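# Move the fork from the paper cup to beside the plate

## Task

Remove the fork from the paper cup and set it down lying flat next to the plate, on the side where the paper cup is, with its tines aimed away from the robot arms. Do not disturb anything else, and when finished neither gripper may still be touching anything that was moved.

## Robot and tools

Robot: two identical arms, left_arm and right_arm, each with a parallel two-finger gripper. Each gripper's fingers extend along its own +z axis and close along its own y axis. The reported end_effector_position is the point between the finger pads, just under 1 cm behind the tips.

Frame: every position, quaternion and target is in the scene frame. Its origin sits at table-top height, halfway between the two nominal arm bases. +z points up, +x points out over the table, and left_arm is on the +y side. Camera image left and right do not match arm names. Calibrated bases: left_arm at (+0.046, +0.366, 0) m with quat_wxyz (+1.000, 0, 0, -0.006); right_arm at (-0.009, -0.289, 0) m with quat_wxyz (+1.000, 0, 0, -0.007). Reported hand poses can be off by a few centimetres, more when the arm is stretched far. A camera stand is behind the arms.

Row layout, shared by execute_actions and move: one flat list of 16 numbers covering both arms, always all 16 even if one arm idles. Order: left_arm x, y, z (metres), qw, qx, qy, qz (unit quaternion, w first), opening; then the same eight for right_arm. x, y, z and the quaternion are an absolute goal pose for that gripper in the scene frame, not an offset. Opening runs from -1 (closed, 0 mm pad gap) to +1 (fully open, about 87 mm); roughly 69 mm at +0.5, 43 mm at 0, 18 mm at -0.5. An opening is a command too: resend the current value to leave a gripper alone.

execute_actions(actions, cameras): actions is a list of actions; each action is up to 15 rows, one per 1/30 s step; a short action repeats its last row to fill 15 steps. Each target must lie within 0.6 m of that gripper's position at the start of the action along each of the gripper's own axes, otherwise that action is rejected for both arms; if the first action fails this against the latest reported state, or any action is malformed, nothing runs. An empty list just reports state and images. To keep an arm still, resend the exact pose it reported when it stopped, plus its intended opening, in every call. To hold an orientation, keep sending the same quaternion rather than copying a drifted reading.

move(target, speed, blend, opening_speed, blocking, cameras): drives each gripper in a straight line from its current Hand target to the given row (or through up to 15 rows, all within 10 s total; no 0.6 m limit). speed is the top path speed in m/s, 0.002 to 2.9, default 0.25, one value or one per target; rotation is capped at twice that in rad/s. blend (m) rounds corners at intermediate targets; 0 means stop at each. opening_speed (per second on the -1..+1 scale, at least 0.2) ramps the fingers. A changed opening in a later list target is applied only once everything rests there. blocking=false returns after about 0.5 s while motion continues; a new move replaces a running one. Paths do not avoid obstacles or the other arm; faster moves lag, stray and hit harder, and targeting far beyond a contact presses harder. Avoid paths close to an arm's own base (route around it). The result adds a move: line such as done, off_target, moving, held or fault, plus limits (paced = pose clipped, held = steps withheld). done means at rest within 10 mm and 2 degrees; it says nothing about contact.

wait(seconds 0 to 10): lets time pass holding the last commands; returns early if a running move ends. stop(): brakes the running move, needing some distance. zoom_image(camera, region): camera is cam_head_left or cam_head_right; region [x0, y0, x1, y1] in pixels of the latest full image (672x504), at most 504 per side. read_manual(section): licence text only. finished_scene(scene): ends the current scene, giving its number; irreversible, and after it make no further call in the same reply.

Results: gripper positions and quaternions, Hand target (where each arm is actually being sent, which may fall short of your command, especially in orientation, so command the remainder next), Tool commands, grip_measured (finger position on the command scale; readings can be off by about 1 mm), Joint positions (last value per arm is the gripper on 0 closed to 1 open), joint velocities ("within noise" means at rest), joint torques (include gravity; joints 1 to 3 wrap at ±28 N m), step readings for execute_actions, Scene clock, and images from cam_head_left then cam_head_right.

Control behaviour: each step the commanded orientation is clipped to within 40 degrees of the measured one; position is favoured over orientation. Friction, play and weight can leave the gripper low, short or tilted; small moves may not happen or may go sideways. Check the pose after each move and correct tilt. To grip, command an opening about 0.04 below grip_measured at first contact; very thin parts get less force. Fast closing can squeeze too hard.

Avoid: dropping or releasing a moving object, knocking anything off the table, hard hits or pushes on fixed or heavy things, grippers, housings or wrist cameras meeting each other, closing one gripper on the other's fingers, cable strain, and motor overheating (from holding loads, long reach or pushing at unreachable poses: MOTOR HOT at 75 °C, arm folds and idles at 90 °C, collapses at 100 °C). A loose object may occasionally be nudged by an outside push. Any arm stop is undesirable. Prefer smooth, low-effort motion.

Each tool is called after "Call:" in YAML: its name, and indented under it one key for each argument.

## Session

Call:
execute_actions:
  actions: []

Call:
zoom_image:
  camera: "cam_head_left"
  region: [90, 170, 240, 320]

Call:
zoom_image:
  camera: "cam_head_right"
  region: [110, 170, 260, 320]

Scene clock: 0.00 s.
left_arm: end_effector_position=(+0.2948, +0.3166, +0.3441) grip_measured=+1.000 end_effector_quat_wxyz=(+0.671, -0.080, +0.692, -0.256) | right_arm: end_effector_position=(+0.1499, -0.1610, +0.3431) grip_measured=+1.000 end_effector_quat_wxyz=(+0.553, -0.137, +0.721, +0.394)
Joint positions: left_arm=[0.17 0.527 0.814 -0.254 0.408 -0.492 1] | right_arm=[-0.136 0.5 0.967 -0.6 -0.953 0.323 1]
Joint velocities: within noise
Joint torques (N m): no reading
Motor temperatures (°C): left_arm=[23 22 25 25 25 22 22] | right_arm=[21 23 24 24 24 24 23]
Heat: left arm: 25 °C; right arm: 24 °C.
Hand target: left_arm +0.2943, +0.3165, +0.3449; +0.670, -0.080, +0.692, -0.256 | right_arm +0.1499, -0.1610, +0.3465; +0.557, -0.140, +0.718, +0.393
Tool commands: left_gripper/opening=+1.0 right_gripper/opening=+1.0

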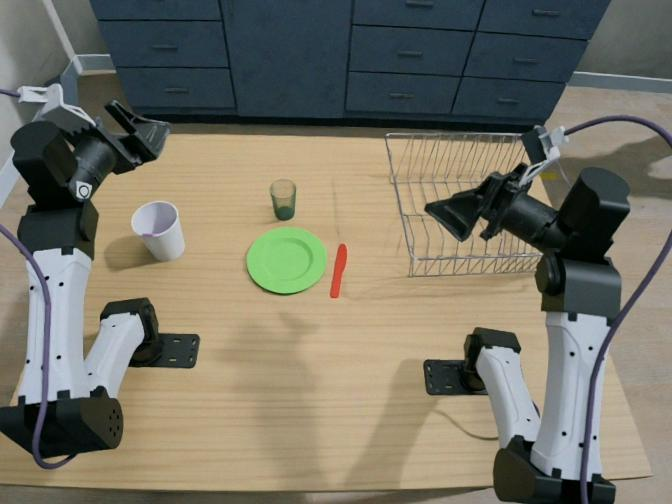

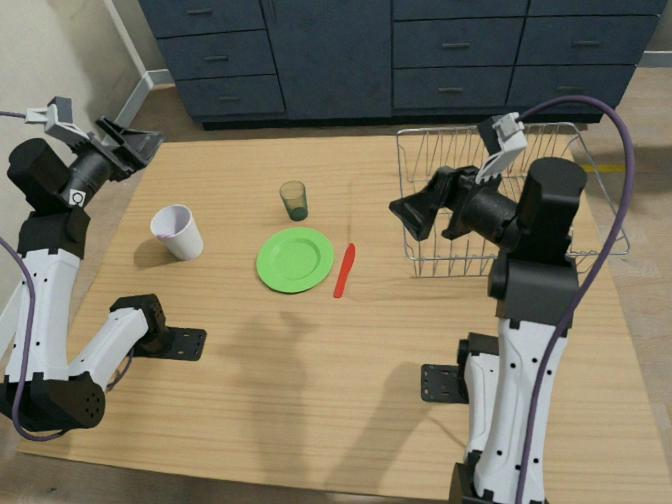

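Scaled by 3.360.

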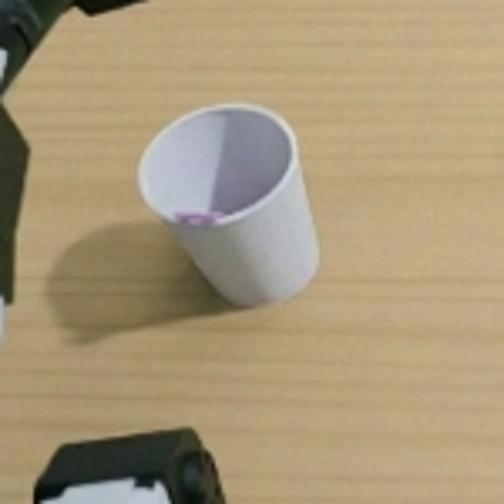

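Scaled by 3.360.

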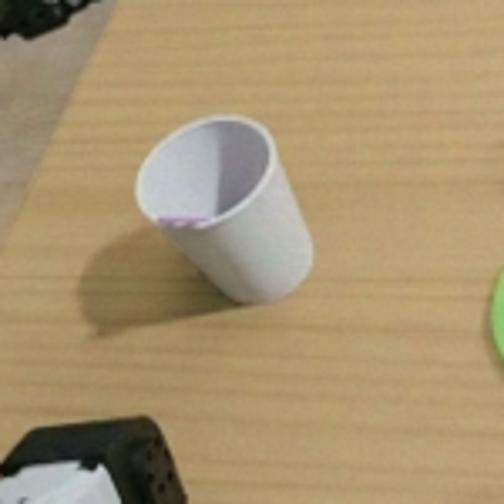

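Call:
zoom_image:
  camera: "cam_head_left"
  region: [110, 180, 210, 280]

Call:
zoom_image:
  camera: "cam_head_right"
  region: [130, 180, 230, 280]

Scaled by 5.040.

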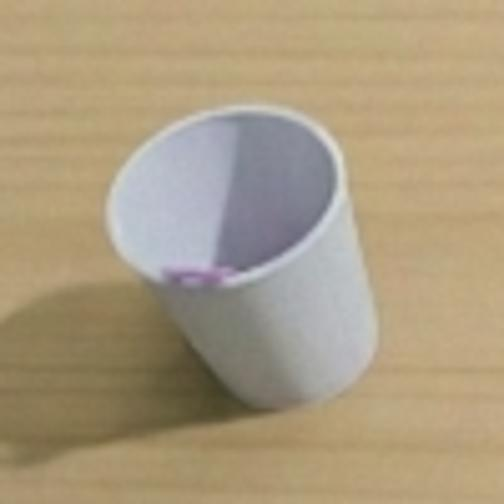

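Scaled by 5.040.

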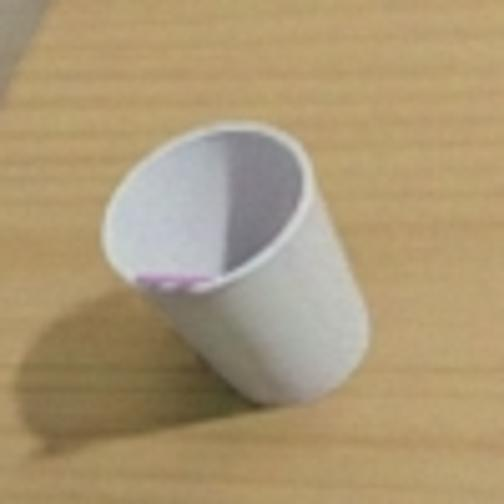

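Call:
move:
  target:
    - [0.266,0.368,0.25,0.0958,0,0.9954,0,-0.2,0.1499,-0.161,0.3465,0.557,-0.14,0.718,0.393,1]
    - [0.268,0.370,0.14,0.0958,0,0.9954,0,-0.2,0.1499,-0.161,0.3465,0.557,-0.14,0.718,0.393,1]
  speed: 0.12

Call:
zoom_image:
  camera: "cam_head_left"
  region: [110, 170, 210, 270]

Call:
zoom_image:
  camera: "cam_head_right"
  region: [130, 170, 230, 270]

Scene clock: 27.63 s.
left_arm: end_effector_position=(+0.2673, +0.3669, +0.1376) grip_measured=-0.200 end_effector_quat_wxyz=(+0.079, -0.011, +0.997, -0.007) | right_arm: end_effector_position=(+0.1499, -0.1610, +0.3431) grip_measured=+1.000 end_effector_quat_wxyz=(+0.553, -0.137, +0.721, +0.394)
Joint positions: left_arm=[0.031 1.387 1.216 -1.242 0.016 -0.004 0.4] | right_arm=[-0.136 0.5 0.967 -0.6 -0.953 0.323 1]
Joint velocities: within noise
Joint torques (N m): left_arm=[0.18 -7.77 5.42 0.8 -0.29 0.21] | right_arm=[-0.09 3.04 6.98 1.48 -0.12 0.01]
Motor temperatures (°C): left_arm=[23 22 29 28 25 22 22] | right_arm=[21 24 25 29 24 24 23]
Heat: left arm: 29 °C; right arm: 29 °C.
Hand target: left_arm +0.2665, +0.3708, +0.1399; +0.091, -0.003, +0.996, +0.003 | right_arm +0.1499, -0.1610, +0.3465; +0.557, -0.140, +0.718, +0.393
Off the commanded pose: left_arm 0.004 m, 2 deg | right_arm 0.003 m, 1 deg.
move: done

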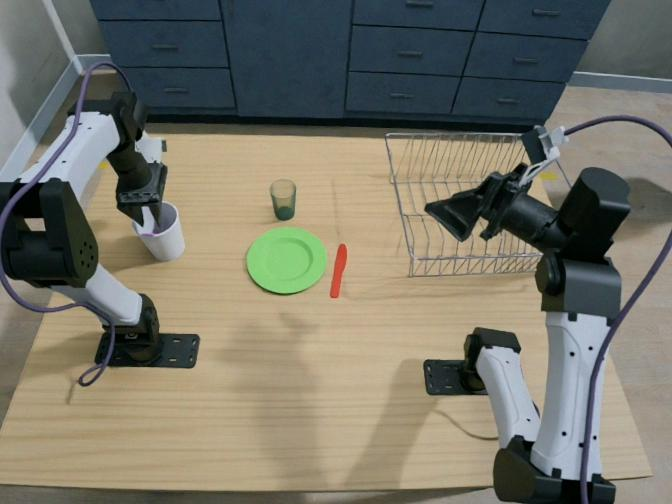

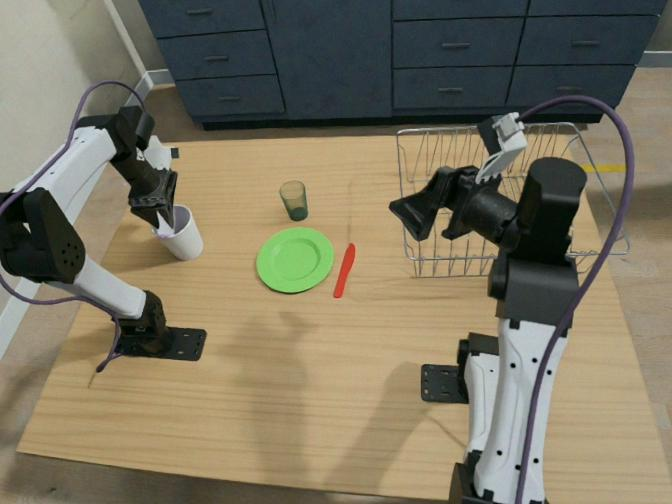

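Scaled by 5.040.

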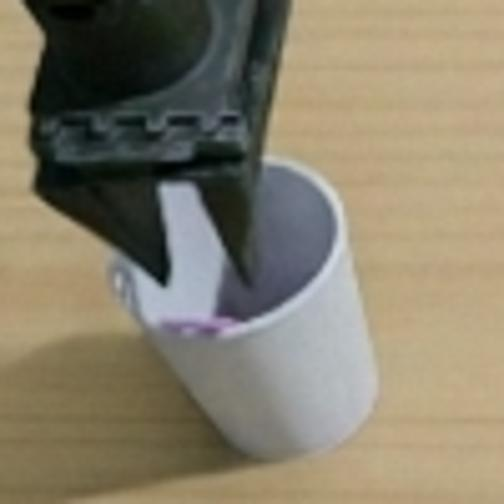

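Scaled by 5.040.

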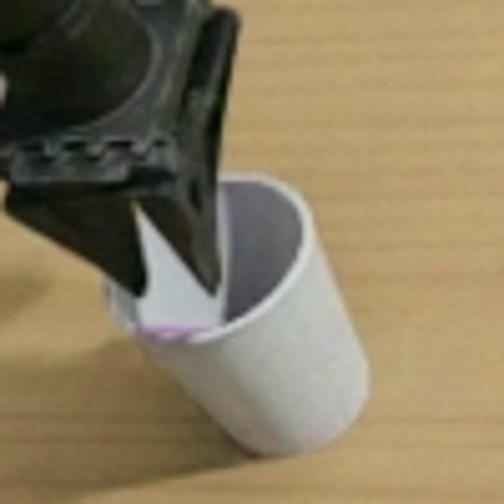

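Call:
move:
  target:
    - [0.268,0.3745,0.13,0.0958,0,0.9954,0,-0.2,0.1499,-0.161,0.3465,0.557,-0.14,0.718,0.393,1]
    - [0.268,0.3745,0.104,0.0958,0,0.9954,0,-0.2,0.1499,-0.161,0.3465,0.557,-0.14,0.718,0.393,1]
  speed: 0.05

Call:
zoom_image:
  camera: "cam_head_left"
  region: [110, 170, 210, 270]

Call:
zoom_image:
  camera: "cam_head_right"
  region: [130, 170, 230, 270]

Scene clock: 40.83 s.
left_arm: end_effector_position=(+0.2672, +0.3686, +0.1019) grip_measured=-0.200 end_effector_quat_wxyz=(+0.083, +0.000, +0.996, -0.006) | right_arm: end_effector_position=(+0.1499, -0.1610, +0.3431) grip_measured=+1.000 end_effector_quat_wxyz=(+0.553, -0.137, +0.721, +0.394)
Joint positions: left_arm=[0.034 1.378 1.067 -1.093 0.016 0.02 0.4] | right_arm=[-0.136 0.5 0.967 -0.6 -0.953 0.323 1]
Joint velocities: within noise
Joint torques (N m): left_arm=[0.61 -7.17 5.55 0.75 -0.11 0.24] | right_arm=[-0.06 3.11 6.98 1.47 -0.12 0.01]
Motor temperatures (°C): left_arm=[23 24 29 27 25 22 22] | right_arm=[21 24 26 30 24 24 23]
Heat: left arm: 29 °C; right arm: 30 °C.
Hand target: left_arm +0.2673, +0.3726, +0.1039; +0.095, +0.004, +0.995, +0.000 | right_arm +0.1499, -0.1610, +0.3465; +0.557, -0.140, +0.718, +0.393
Off the commanded pose: left_arm 0.006 m, 2 deg | right_arm 0.003 m, 1 deg.
move: done

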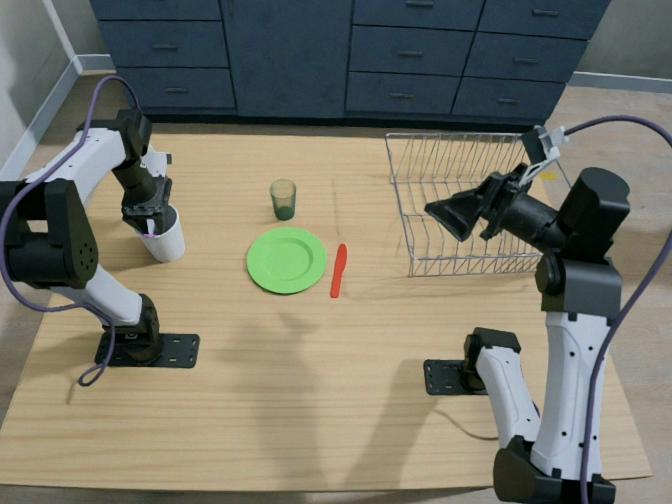

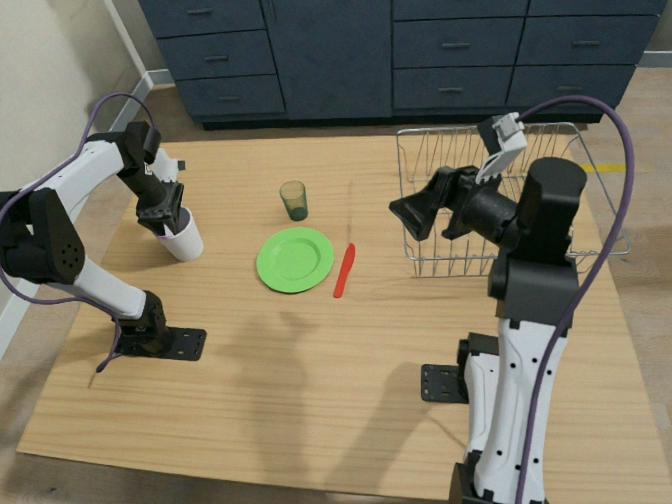

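Scaled by 5.040.

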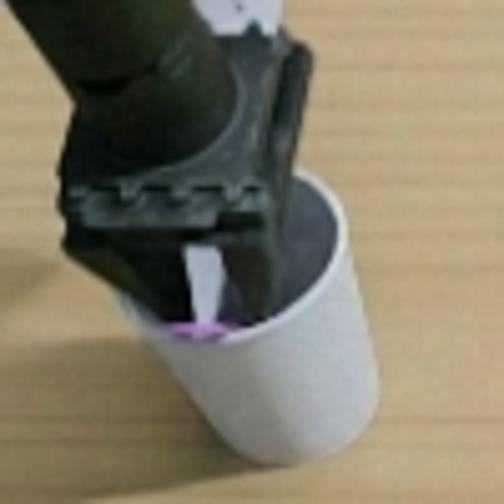

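Scaled by 5.040.

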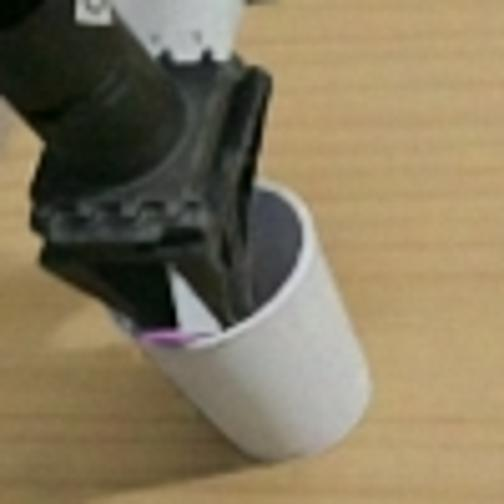

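Call:
move:
  target: [0.269,0.3815,0.104,0.0958,0,0.9954,0,-0.17,0.1499,-0.161,0.3465,0.557,-0.14,0.718,0.393,1]
  speed: 0.03

Call:
zoom_image:
  camera: "cam_head_left"
  region: [110, 170, 210, 270]

Call:
zoom_image:
  camera: "cam_head_right"
  region: [130, 170, 230, 270]

Scene clock: 50.53 s.
left_arm: end_effector_position=(+0.2675, +0.3801, +0.1019) grip_measured=-0.170 end_effector_quat_wxyz=(+0.085, -0.009, +0.996, -0.003) | right_arm: end_effector_position=(+0.1499, -0.1610, +0.3431) grip_measured=+1.000 end_effector_quat_wxyz=(+0.553, -0.137, +0.721, +0.394)
Joint positions: left_arm=[0.08 1.378 1.067 -1.09 0.016 0.05 0.415] | right_arm=[-0.136 0.5 0.967 -0.6 -0.953 0.323 1]
Joint velocities: within noise
Joint torques (N m): left_arm=[1.01 -6.74 5.86 0.79 -0.01 0.18] | right_arm=[-0.1 2.97 7.01 1.47 -0.11 0.01]
Motor temperatures (°C): left_arm=[23 25 29 27 25 22 22] | right_arm=[21 24 26 30 24 24 23]
Heat: left arm: 29 °C; right arm: 30 °C.
Hand target: left_arm +0.2691, +0.3831, +0.1040; +0.096, -0.004, +0.995, +0.000 | right_arm +0.1499, -0.1610, +0.3465; +0.557, -0.140, +0.718, +0.393
Off the commanded pose: left_arm 0.003 m, 2 deg | right_arm 0.003 m, 1 deg.
move: done

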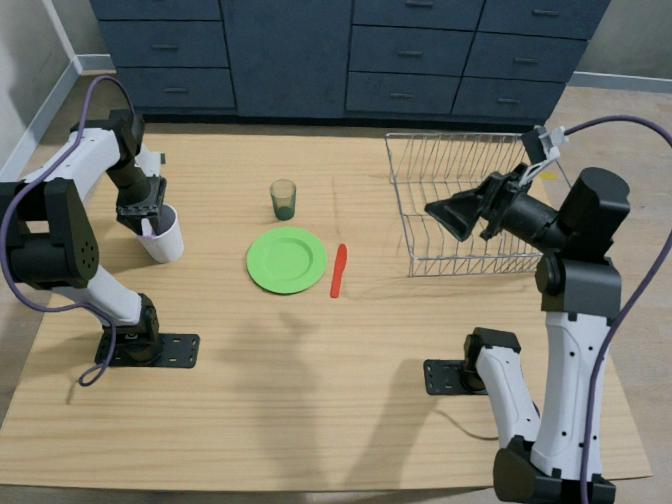

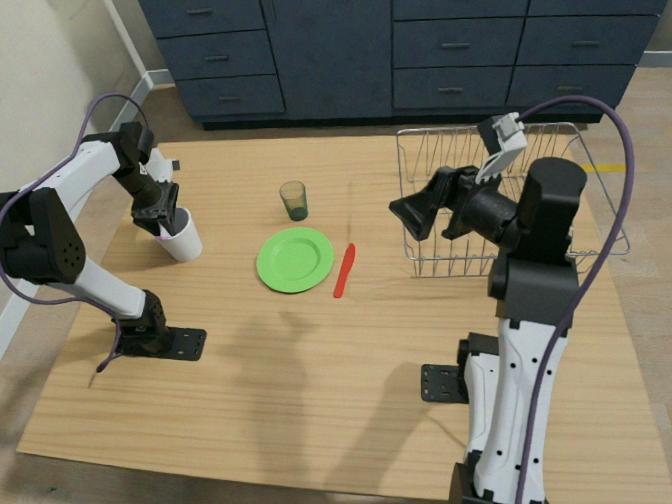

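Scaled by 5.040.

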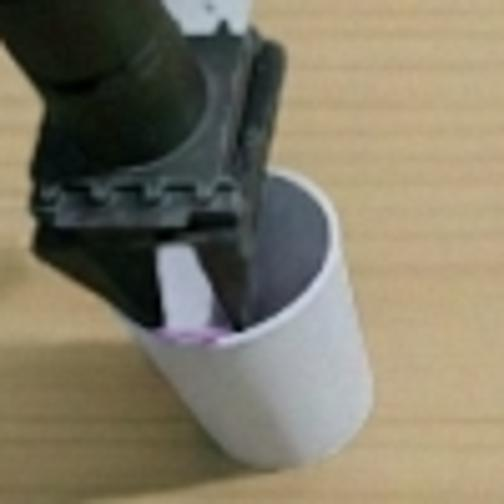

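Scaled by 5.040.

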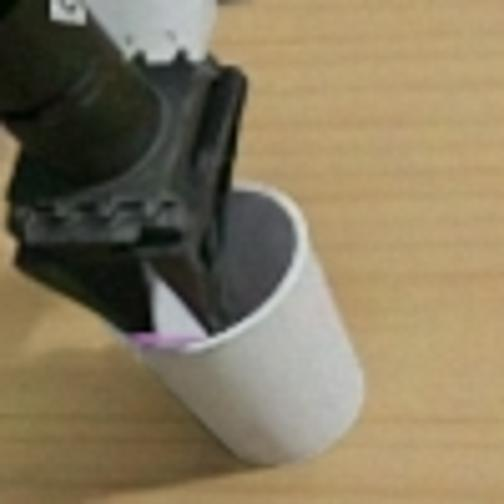

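Call:
move:
  target: [0.268,0.381,0.104,0.0958,0,0.9954,0,-0.6,0.1499,-0.161,0.3465,0.557,-0.14,0.718,0.393,1]
  opening_speed: 0.4

Call:
zoom_image:
  camera: "cam_head_left"
  region: [110, 170, 210, 270]

Scene clock: 55.80 s.
left_arm: end_effector_position=(+0.2675, +0.3801, +0.1019) grip_measured=-0.431 end_effector_quat_wxyz=(+0.085, -0.009, +0.996, -0.003) | right_arm: end_effector_position=(+0.1499, -0.1610, +0.3431) grip_measured=+1.000 end_effector_quat_wxyz=(+0.553, -0.137, +0.721, +0.394)
Joint positions: left_arm=[0.08 1.378 1.067 -1.09 0.016 0.05 0.284] | right_arm=[-0.136 0.5 0.967 -0.6 -0.953 0.323 1]
Joint velocities: within noise
Joint torques (N m): left_arm=[-0.13 -6.87 5.83 0.81 -0.1 0.17] | right_arm=[-0.03 3.08 7.04 1.47 -0.11 0.01]
Motor temperatures (°C): left_arm=[23 25 29 27 25 22 22] | right_arm=[21 24 26 30 24 24 23]
Heat: left arm: 29 °C; right arm: 30 °C.
Hand target: left_arm +0.2680, +0.3810, +0.1040; +0.096, +0.000, +0.995, +0.000 | right_arm +0.1499, -0.1610, +0.3465; +0.557, -0.140, +0.718, +0.393
Off the commanded pose: left_arm 0.002 m, 2 deg | right_arm 0.003 m, 1 deg.
move: done

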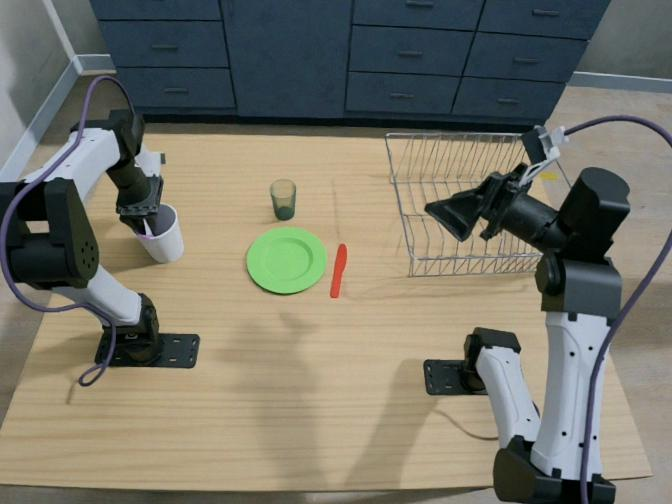

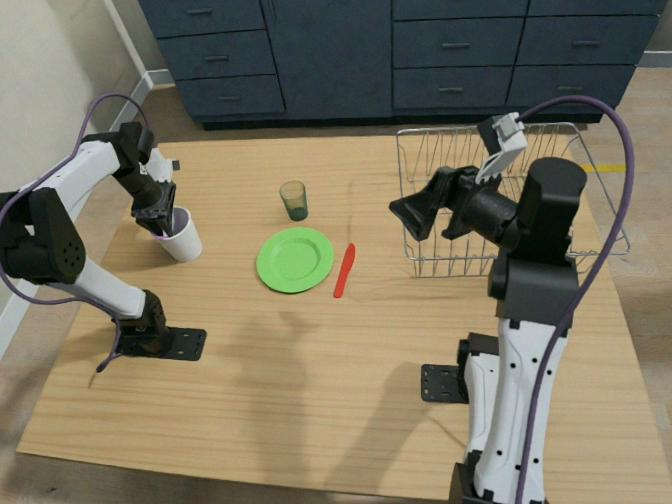

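Scaled by 5.040.

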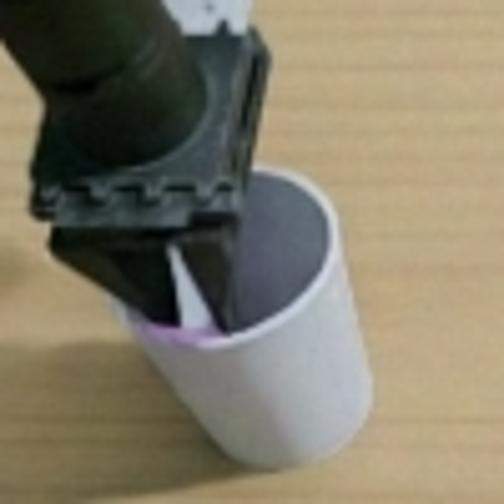

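Call:
move:
  target: [0.270,0.380,0.15,0.0958,0,0.9954,0,-0.6,0.1499,-0.161,0.3465,0.557,-0.14,0.718,0.393,1]
  speed: 0.05

Call:
zoom_image:
  camera: "cam_head_left"
  region: [110, 150, 210, 270]

Call:
zoom_image:
  camera: "cam_head_right"
  region: [130, 150, 230, 270]

Scene clock: 62.70 s.
left_arm: end_effector_position=(+0.2725, +0.3804, +0.1437) grip_measured=-0.431 end_effector_quat_wxyz=(+0.096, -0.009, +0.995, -0.002) | right_arm: end_effector_position=(+0.1499, -0.1610, +0.3431) grip_measured=+1.000 end_effector_quat_wxyz=(+0.553, -0.137, +0.721, +0.394)
Joint positions: left_arm=[0.08 1.378 1.233 -1.235 0.016 0.05 0.284] | right_arm=[-0.136 0.5 0.967 -0.6 -0.953 0.323 1]
Joint velocities: within noise
Joint torques (N m): left_arm=[-0.49 -5.71 8.58 0.48 -0.05 0.11] | right_arm=[-0.03 3.06 6.98 1.45 -0.11 0.01]
Motor temperatures (°C): left_arm=[23 25 29 27 25 22 23] | right_arm=[21 24 27 31 24 24 23]
Heat: left arm: 29 °C; right arm: 31 °C.
Hand target: left_arm +0.2707, +0.3801, +0.1501; +0.097, +0.000, +0.995, +0.000 | right_arm +0.1499, -0.1610, +0.3465; +0.557, -0.140, +0.718, +0.393
Off the commanded pose: left_arm 0.007 m, 1 deg | right_arm 0.003 m, 1 deg.
move: done

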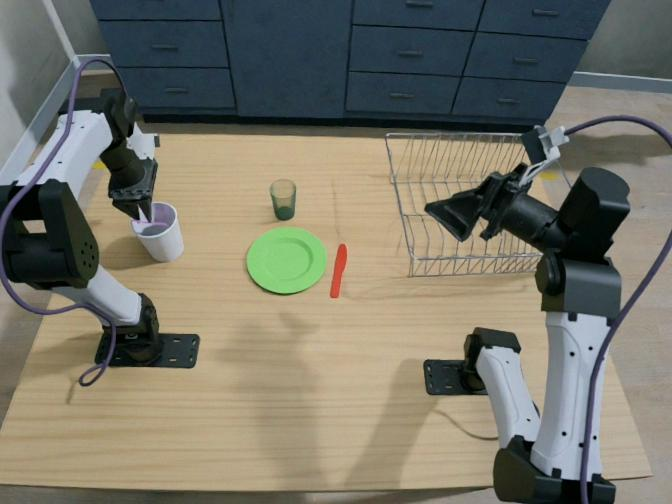

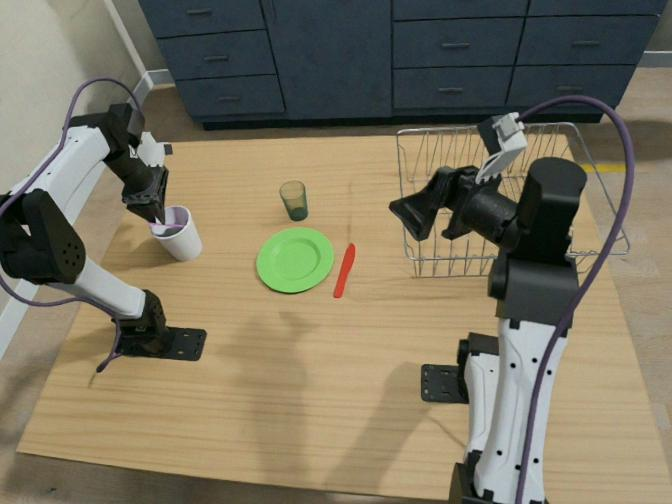

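Scaled by 4.200.

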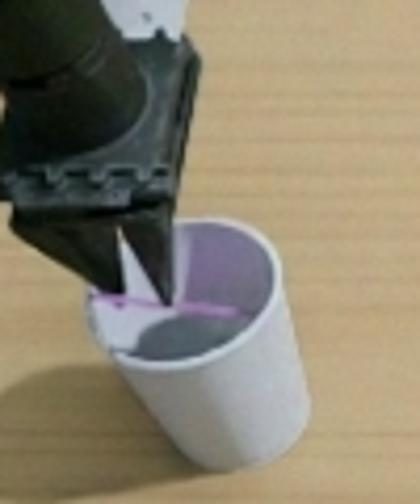

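Scaled by 4.200.

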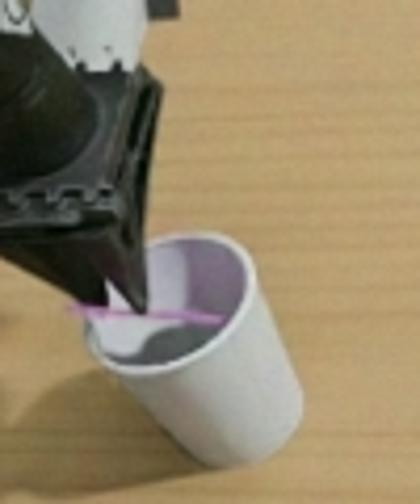

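Call:
move:
  target: [0.275,0.380,0.27,0.174,0,0.985,0,-0.6,0.1499,-0.161,0.3465,0.557,-0.14,0.718,0.393,1]
  speed: 0.08

Call:
zoom_image:
  camera: "cam_head_left"
  region: [90, 120, 210, 240]

Call:
zoom_image:
  camera: "cam_head_right"
  region: [100, 120, 220, 240]

Scene clock: 72.87 s.
left_arm: end_effector_position=(+0.2792, +0.3809, +0.2695) grip_measured=-0.431 end_effector_quat_wxyz=(+0.194, -0.008, +0.981, +0.004) | right_arm: end_effector_position=(+0.1499, -0.1610, +0.3431) grip_measured=+1.000 end_effector_quat_wxyz=(+0.553, -0.137, +0.721, +0.394)
Joint positions: left_arm=[0.08 1.38 1.744 -1.544 0.016 0.05 0.284] | right_arm=[-0.136 0.5 0.967 -0.6 -0.953 0.323 1]
Joint velocities: within noise
Joint torques (N m): left_arm=[0.17 -3.07 7.17 0.77 0.1 0.16] | right_arm=[-0.06 3.08 7.08 1.47 -0.11 0.01]
Motor temperatures (°C): left_arm=[23 25 31 27 25 22 23] | right_arm=[21 24 27 31 24 24 23]
Heat: left arm: 31 °C; right arm: 31 °C.
Hand target: left_arm +0.2760, +0.3801, +0.2695; +0.182, +0.000, +0.983, +0.000 | right_arm +0.1499, -0.1610, +0.3465; +0.557, -0.140, +0.718, +0.393
Off the commanded pose: left_arm 0.004 m, 3 deg | right_arm 0.003 m, 1 deg.
joint sent to its limit (left arm) — joint 4 (wrist pitch), lower limit. The joint targets still meet the commanded pose.
move: off_target (left_arm)

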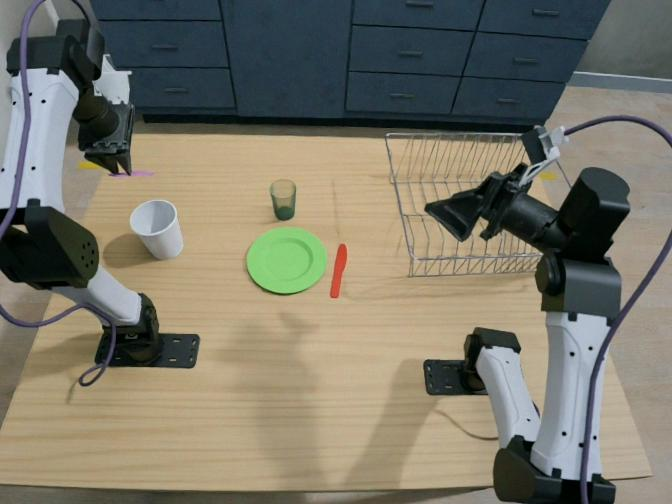

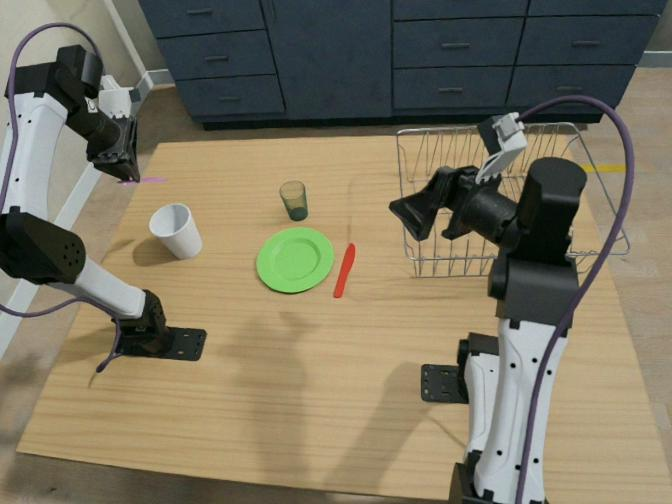

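Scaled by 4.200.

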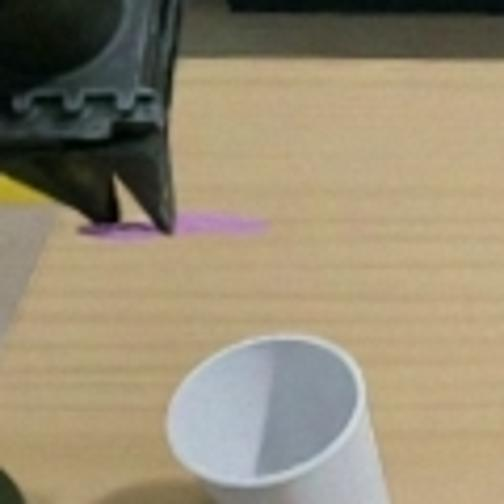

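Scaled by 4.200.

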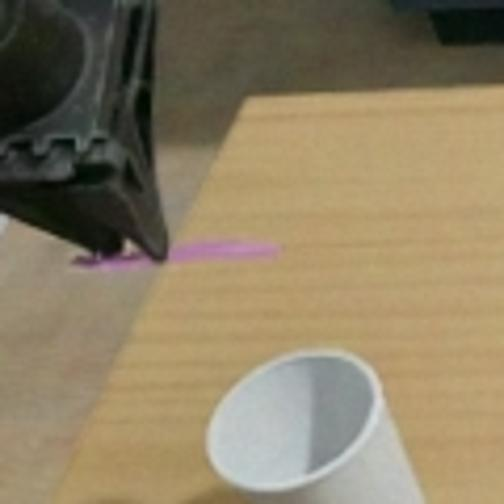

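Call:
move:
  target: [0.27,0.238,0.2,0.3818,-0.0645,0.9217,0.0267,-0.6,0.1499,-0.161,0.3465,0.557,-0.14,0.718,0.393,1]
  speed: 0.12

Call:
zoom_image:
  camera: "cam_head_left"
  region: [130, 120, 290, 280]

Call:
zoom_image:
  camera: "cam_head_right"
  region: [130, 120, 290, 280]

Scene clock: 91.37 s.
left_arm: end_effector_position=(+0.2653, +0.2390, +0.2011) grip_measured=-0.431 end_effector_quat_wxyz=(+0.375, -0.047, +0.926, +0.025) | right_arm: end_effector_position=(+0.1499, -0.1610, +0.3431) grip_measured=+1.000 end_effector_quat_wxyz=(+0.553, -0.137, +0.721, +0.394)
Joint positions: left_arm=[-0.811 1.134 1.166 -1.083 -0.597 -0.762 0.284] | right_arm=[-0.136 0.5 0.967 -0.6 -0.953 0.323 1]
Joint velocities: within noise
Joint torques (N m): left_arm=[-0.65 -2.11 5.52 1.41 -0.67 -0.16] | right_arm=[0.02 3.06 7.01 1.47 -0.11 0]
Motor temperatures (°C): left_arm=[23 25 31 28 25 22 24] | right_arm=[21 24 27 32 24 24 23]
Heat: left arm: 31 °C; right arm: 32 °C.
Hand target: left_arm +0.2692, +0.2371, +0.1990; +0.383, -0.055, +0.922, +0.028 | right_arm +0.1499, -0.1610, +0.3465; +0.557, -0.140, +0.718, +0.393
Off the commanded pose: left_arm 0.005 m, 2 deg | right_arm 0.003 m, 1 deg.
move: done

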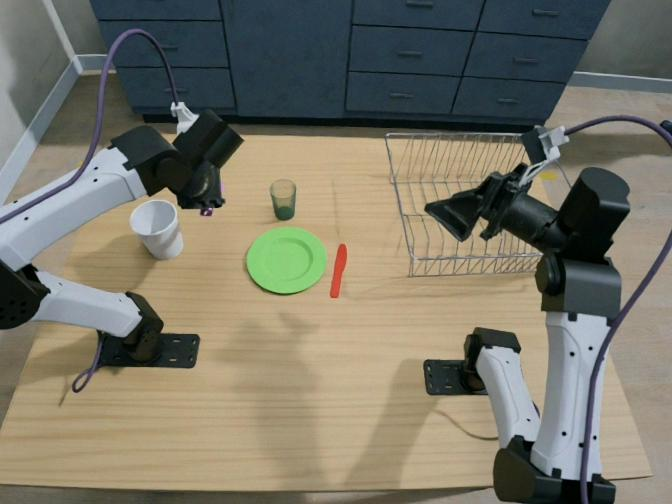

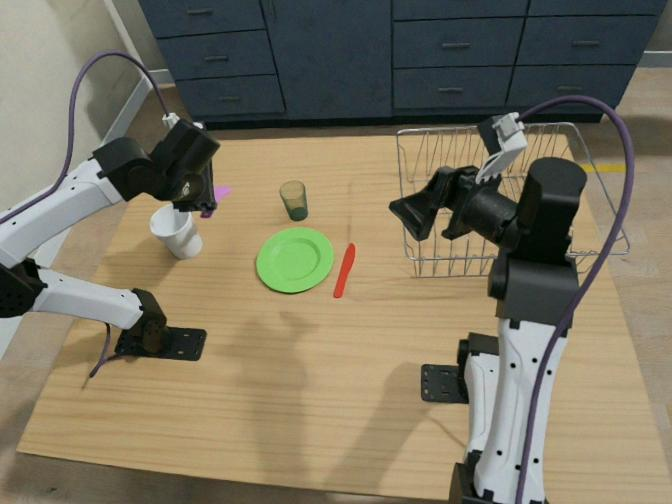

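Scaled by 3.150.

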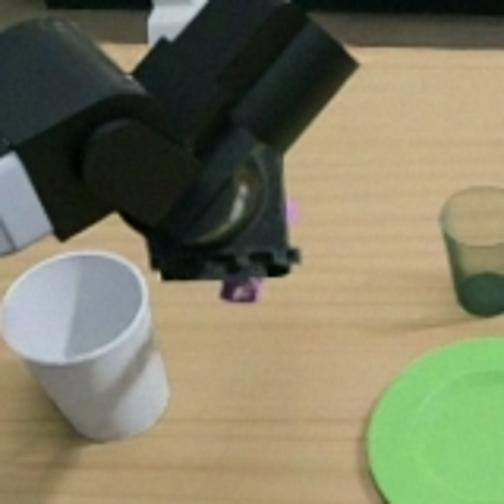

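Scaled by 3.150.

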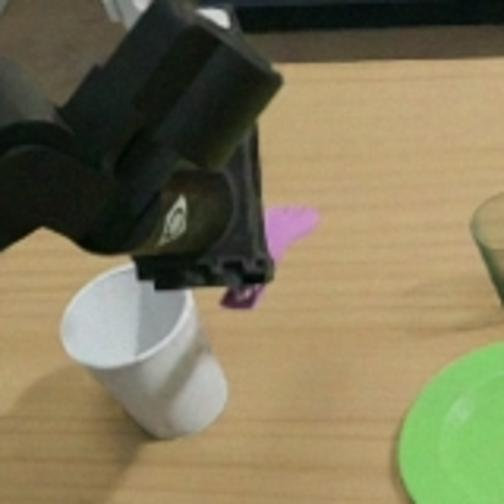

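Call:
move:
  target:
    - [0.272,0.238,0.10,0.3806,-0.0965,0.9188,0.04,-0.6,0.1499,-0.161,0.3465,0.557,-0.14,0.718,0.393,1]
    - [0.268,0.238,0.06,0.4973,-0.0905,0.8612,0.0523,-0.6,0.1499,-0.161,0.3465,0.557,-0.14,0.718,0.393,1]
  speed: 0.1

Call:
zoom_image:
  camera: "cam_head_right"
  region: [130, 150, 290, 310]

Call:
move:
  target:
    - [0.267,0.238,0.035,0.5122,-0.0896,0.8525,0.0538,-0.55,0.1499,-0.161,0.3465,0.557,-0.14,0.718,0.393,1]
    - [0.267,0.238,0.017,0.5122,-0.0896,0.8525,0.0538,-0.55,0.1499,-0.161,0.3465,0.557,-0.14,0.718,0.393,1]
  speed: 0.04

Call:
zoom_image:
  camera: "cam_head_right"
  region: [130, 150, 290, 310]

Scene clock: 105.87 s.
left_arm: end_effector_position=(+0.2649, +0.2376, +0.0618) grip_measured=-0.431 end_effector_quat_wxyz=(+0.486, -0.080, +0.869, +0.049) | right_arm: end_effector_position=(+0.1499, -0.1610, +0.3431) grip_measured=+1.000 end_effector_quat_wxyz=(+0.553, -0.137, +0.721, +0.394)
Joint positions: left_arm=[-1.009 1.145 0.494 -0.399 -0.925 -0.94 0.284] | right_arm=[-0.136 0.5 0.967 -0.6 -0.953 0.323 1]
Joint velocities: within noise
Joint torques (N m): left_arm=[-0.5 -0.94 5.39 1.36 -0.86 -0.17] | right_arm=[-0.06 3.07 7.01 1.46 -0.12 0.03]
Motor temperatures (°C): left_arm=[23 24 31 29 26 22 24] | right_arm=[21 24 27 32 24 24 23]
Heat: left arm: 31 °C; right arm: 32 °C.
Hand target: left_arm +0.2673, +0.2388, +0.0604; +0.498, -0.089, +0.861, +0.053 | right_arm +0.1499, -0.1610, +0.3465; +0.557, -0.140, +0.718, +0.393
Off the commanded pose: left_arm 0.004 m, 2 deg | right_arm 0.003 m, 1 deg.
move: done

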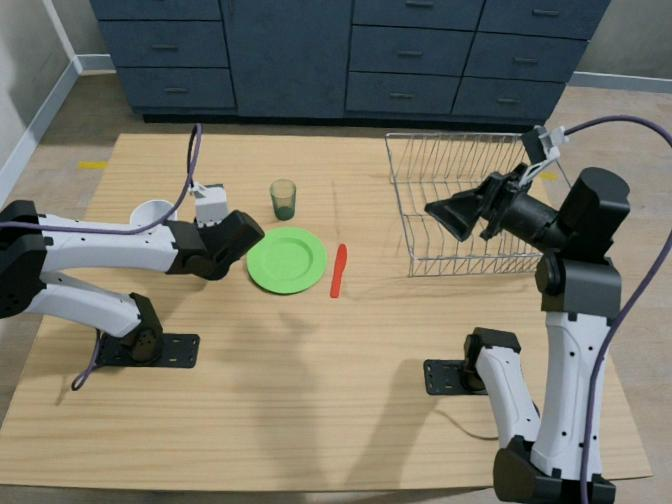

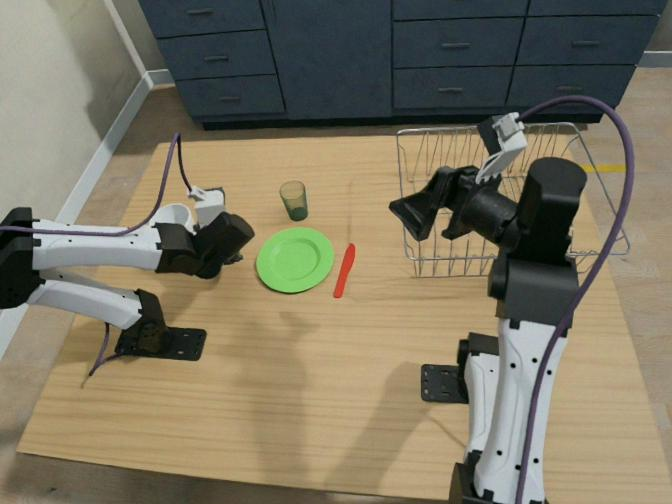

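Scaled by 3.150.

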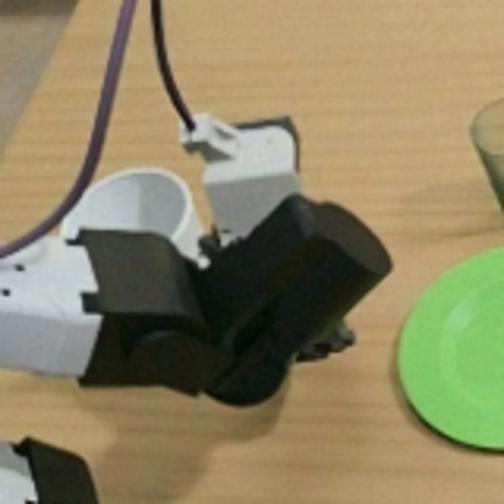

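Scene clock: 107.97 s.
left_arm: end_effector_position=(+0.2664, +0.2389, +0.0173) grip_measured=-0.432 end_effector_quat_wxyz=(+0.500, -0.085, +0.860, +0.054) | right_arm: end_effector_position=(+0.1499, -0.1610, +0.3431) grip_measured=+1.000 end_effector_quat_wxyz=(+0.553, -0.137, +0.721, +0.394)
Joint positions: left_arm=[-1.025 1.306 0.359 -0.107 -0.968 -0.958 0.284] | right_arm=[-0.136 0.5 0.967 -0.6 -0.953 0.323 1]
Joint velocities: within noise
Joint torques (N m): left_arm=[-0.47 -2.22 4.64 1.36 -0.85 -0.19] | right_arm=[-0.1 3 6.98 1.49 -0.12 0.03]
Motor temperatures (°C): left_arm=[23 24 31 29 26 22 24] | right_arm=[21 24 27 32 24 24 23]
Heat: left arm: 31 °C; right arm: 32 °C.
Hand target: left_arm +0.2680, +0.2401, +0.0174; +0.512, -0.093, +0.852, +0.056 | right_arm +0.1499, -0.1610, +0.3465; +0.557, -0.140, +0.718, +0.393
Off the commanded pose: left_arm 0.001 m, 2 deg | right_arm 0.003 m, 1 deg.
move: done

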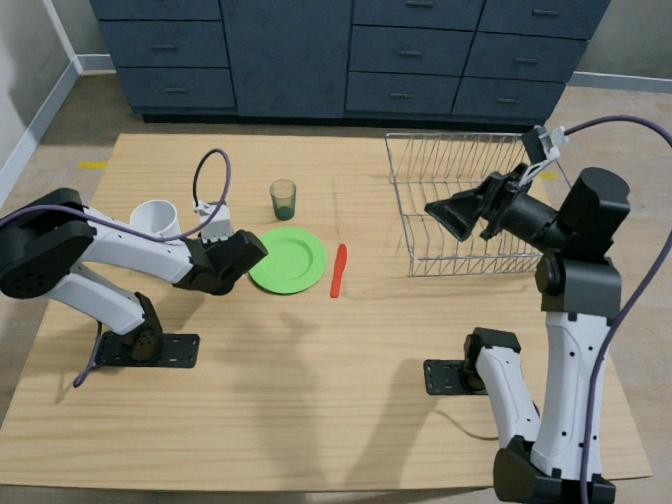

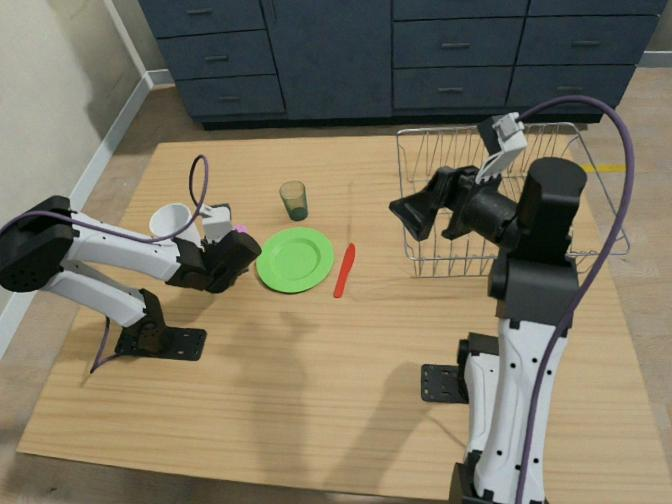

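Scaled by 3.150.

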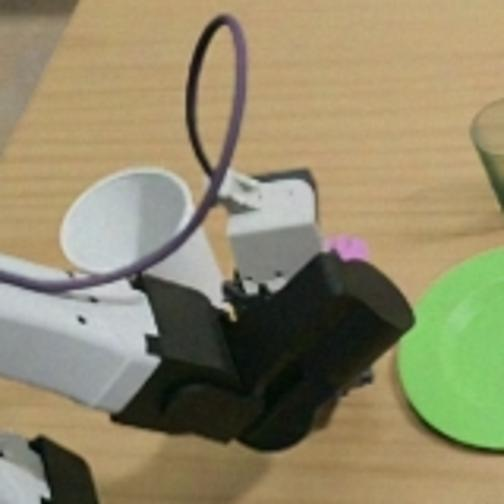

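Call:
move:
  target: [0.267,0.238,0.012,0.5122,-0.0896,0.8525,0.0538,-0.55,0.1499,-0.161,0.3465,0.557,-0.14,0.718,0.393,1]
  speed: 0.03
  cameras: []

Call:
move:
  target: [0.267,0.238,0.0125,0.5122,-0.0896,0.8525,0.0538,-0.05,0.1499,-0.161,0.3465,0.557,-0.14,0.718,0.393,1]
  opening_speed: 0.4
  cameras: []

Call:
move:
  target:
    - [0.26,0.238,0.05,0.5122,-0.0896,0.8525,0.0538,-0.05,0.1499,-0.161,0.3465,0.557,-0.14,0.718,0.393,1]
    - [0.25,0.23,0.2,0.3818,-0.0645,0.9217,0.0267,-0.05,0.1499,-0.161,0.3465,0.557,-0.14,0.718,0.393,1]
    - [0.2707,0.1812,0.26,0.322,0.008,0.895,-0.308,-0.05,0.1499,-0.161,0.3465,0.557,-0.14,0.718,0.393,1]
  speed: 0.12

Call:
zoom_image:
  camera: "cam_head_right"
  region: [150, 180, 290, 320]

Scene clock: 119.97 s.
left_arm: end_effector_position=(+0.2681, +0.2365, +0.0157) grip_measured=-0.432 end_effector_quat_wxyz=(+0.508, -0.087, +0.855, +0.051) | right_arm: end_effector_position=(+0.1499, -0.1610, +0.3431) grip_measured=+1.000 end_effector_quat_wxyz=(+0.553, -0.137, +0.721, +0.394)
Joint positions: left_arm=[-1.032 1.328 0.35 -0.063 -0.983 -0.958 0.284] | right_arm=[-0.136 0.5 0.967 -0.6 -0.953 0.323 1]
Joint velocities: within noise
Joint torques (N m): left_arm=[-0.92 -1.91 4.34 1.31 -0.68 -0.1] | right_arm=[-0.01 3.1 7.04 1.47 -0.1 0.02]
Motor temperatures (°C): left_arm=[23 24 30 30 26 22 24] | right_arm=[21 24 28 33 24 24 23]
Heat: left arm: 30 °C; right arm: 33 °C.
Hand target: left_arm +0.2671, +0.2381, +0.0125; +0.512, -0.090, +0.852, +0.053 | right_arm +0.1499, -0.1610, +0.3465; +0.557, -0.140, +0.718, +0.393
Off the commanded pose: left_arm 0.004 m, 1 deg | right_arm 0.003 m, 1 deg.
move: done
No camera images: "cameras" was empty.

Scene clock: 121.73 s.
left_arm: end_effector_position=(+0.2682, +0.2367, +0.0159) grip_measured=-0.050 end_effector_quat_wxyz=(+0.509, -0.087, +0.855, +0.052) | right_arm: end_effector_position=(+0.1499, -0.1610, +0.3431) grip_measured=+1.000 end_effector_quat_wxyz=(+0.553, -0.137, +0.721, +0.394)
Joint positions: left_arm=[-1.032 1.328 0.35 -0.063 -0.985 -0.958 0.475] | right_arm=[-0.136 0.5 0.967 -0.6 -0.953 0.323 1]
Joint velocities: within noise
Joint torques (N m): left_arm=[-0.96 -2.15 4.59 1.24 -0.62 -0.16] | right_arm=[-0.05 3.07 6.98 1.47 -0.11 0.01]
Motor temperatures (°C): left_arm=[23 24 30 30 26 22 24] | right_arm=[21 24 28 33 24 24 23]
Heat: left arm: 30 °C; right arm: 33 °C.
Hand target: left_arm +0.2670, +0.2381, +0.0127; +0.512, -0.090, +0.853, +0.054 | right_arm +0.1499, -0.1610, +0.3465; +0.557, -0.140, +0.718, +0.393
Off the commanded pose: left_arm 0.004 m, 1 deg | right_arm 0.003 m, 1 deg.
move: done
No camera images: "cameras" was empty.

Scene clock: 127.47 s.
left_arm: end_effector_position=(+0.2687, +0.1837, +0.2462) grip_measured=-0.050 end_effector_quat_wxyz=(+0.308, -0.009, +0.905, -0.295) | right_arm: end_effector_position=(+0.1499, -0.1610, +0.3431) grip_measured=+1.000 end_effector_quat_wxyz=(+0.553, -0.137, +0.721, +0.394)
Joint positions: left_arm=[-0.463 1.035 1.153 -0.828 0.213 -0.593 0.475] | right_arm=[-0.136 0.5 0.967 -0.6 -0.953 0.323 1]
Joint velocities: within noise
Joint torques (N m): left_arm=[0.85 -2.39 8.87 1.86 0.3 0.2] | right_arm=[-0.05 3.06 6.99 1.47 -0.12 0.03]
Motor temperatures (°C): left_arm=[23 24 31 31 26 22 24] | right_arm=[21 24 28 33 24 24 23]
Heat: left arm: 31 °C; right arm: 33 °C.
Hand target: left_arm +0.2721, +0.1802, +0.2585; +0.322, +0.002, +0.895, -0.309 | right_arm +0.1499, -0.1610, +0.3465; +0.557, -0.140, +0.718, +0.393
Off the commanded pose: left_arm 0.014 m, 3 deg | right_arm 0.003 m, 1 deg.
move: off_target (left_arm)

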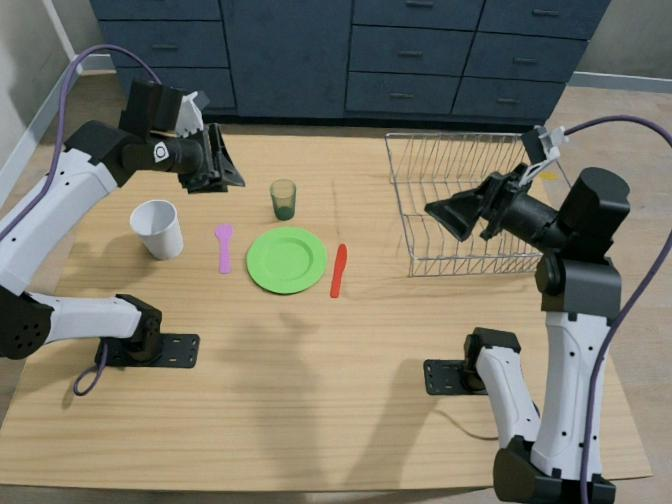

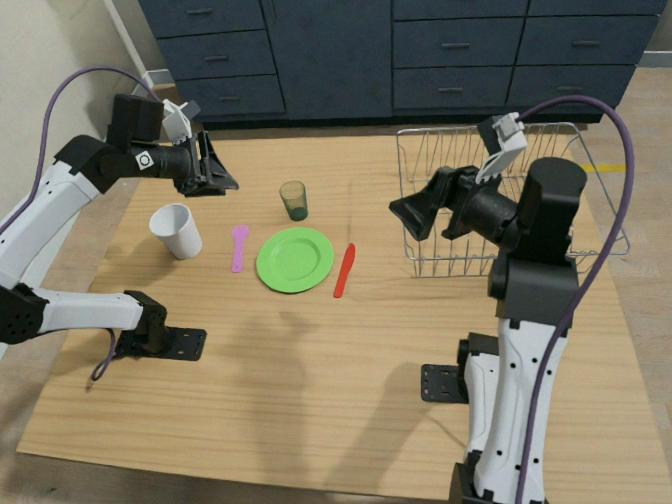

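Scaled by 3.600.

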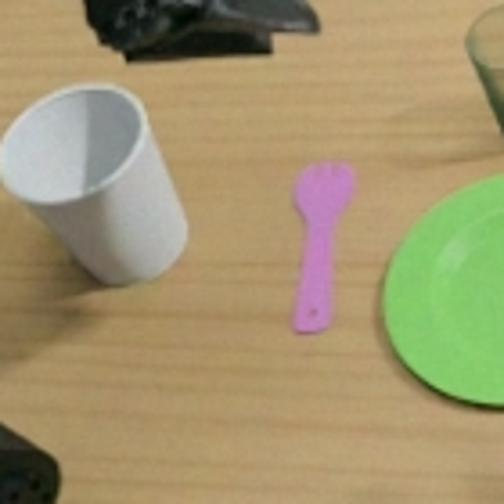

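Call:
finished_scene:
  scene: 3

The scene is finished: the task was done.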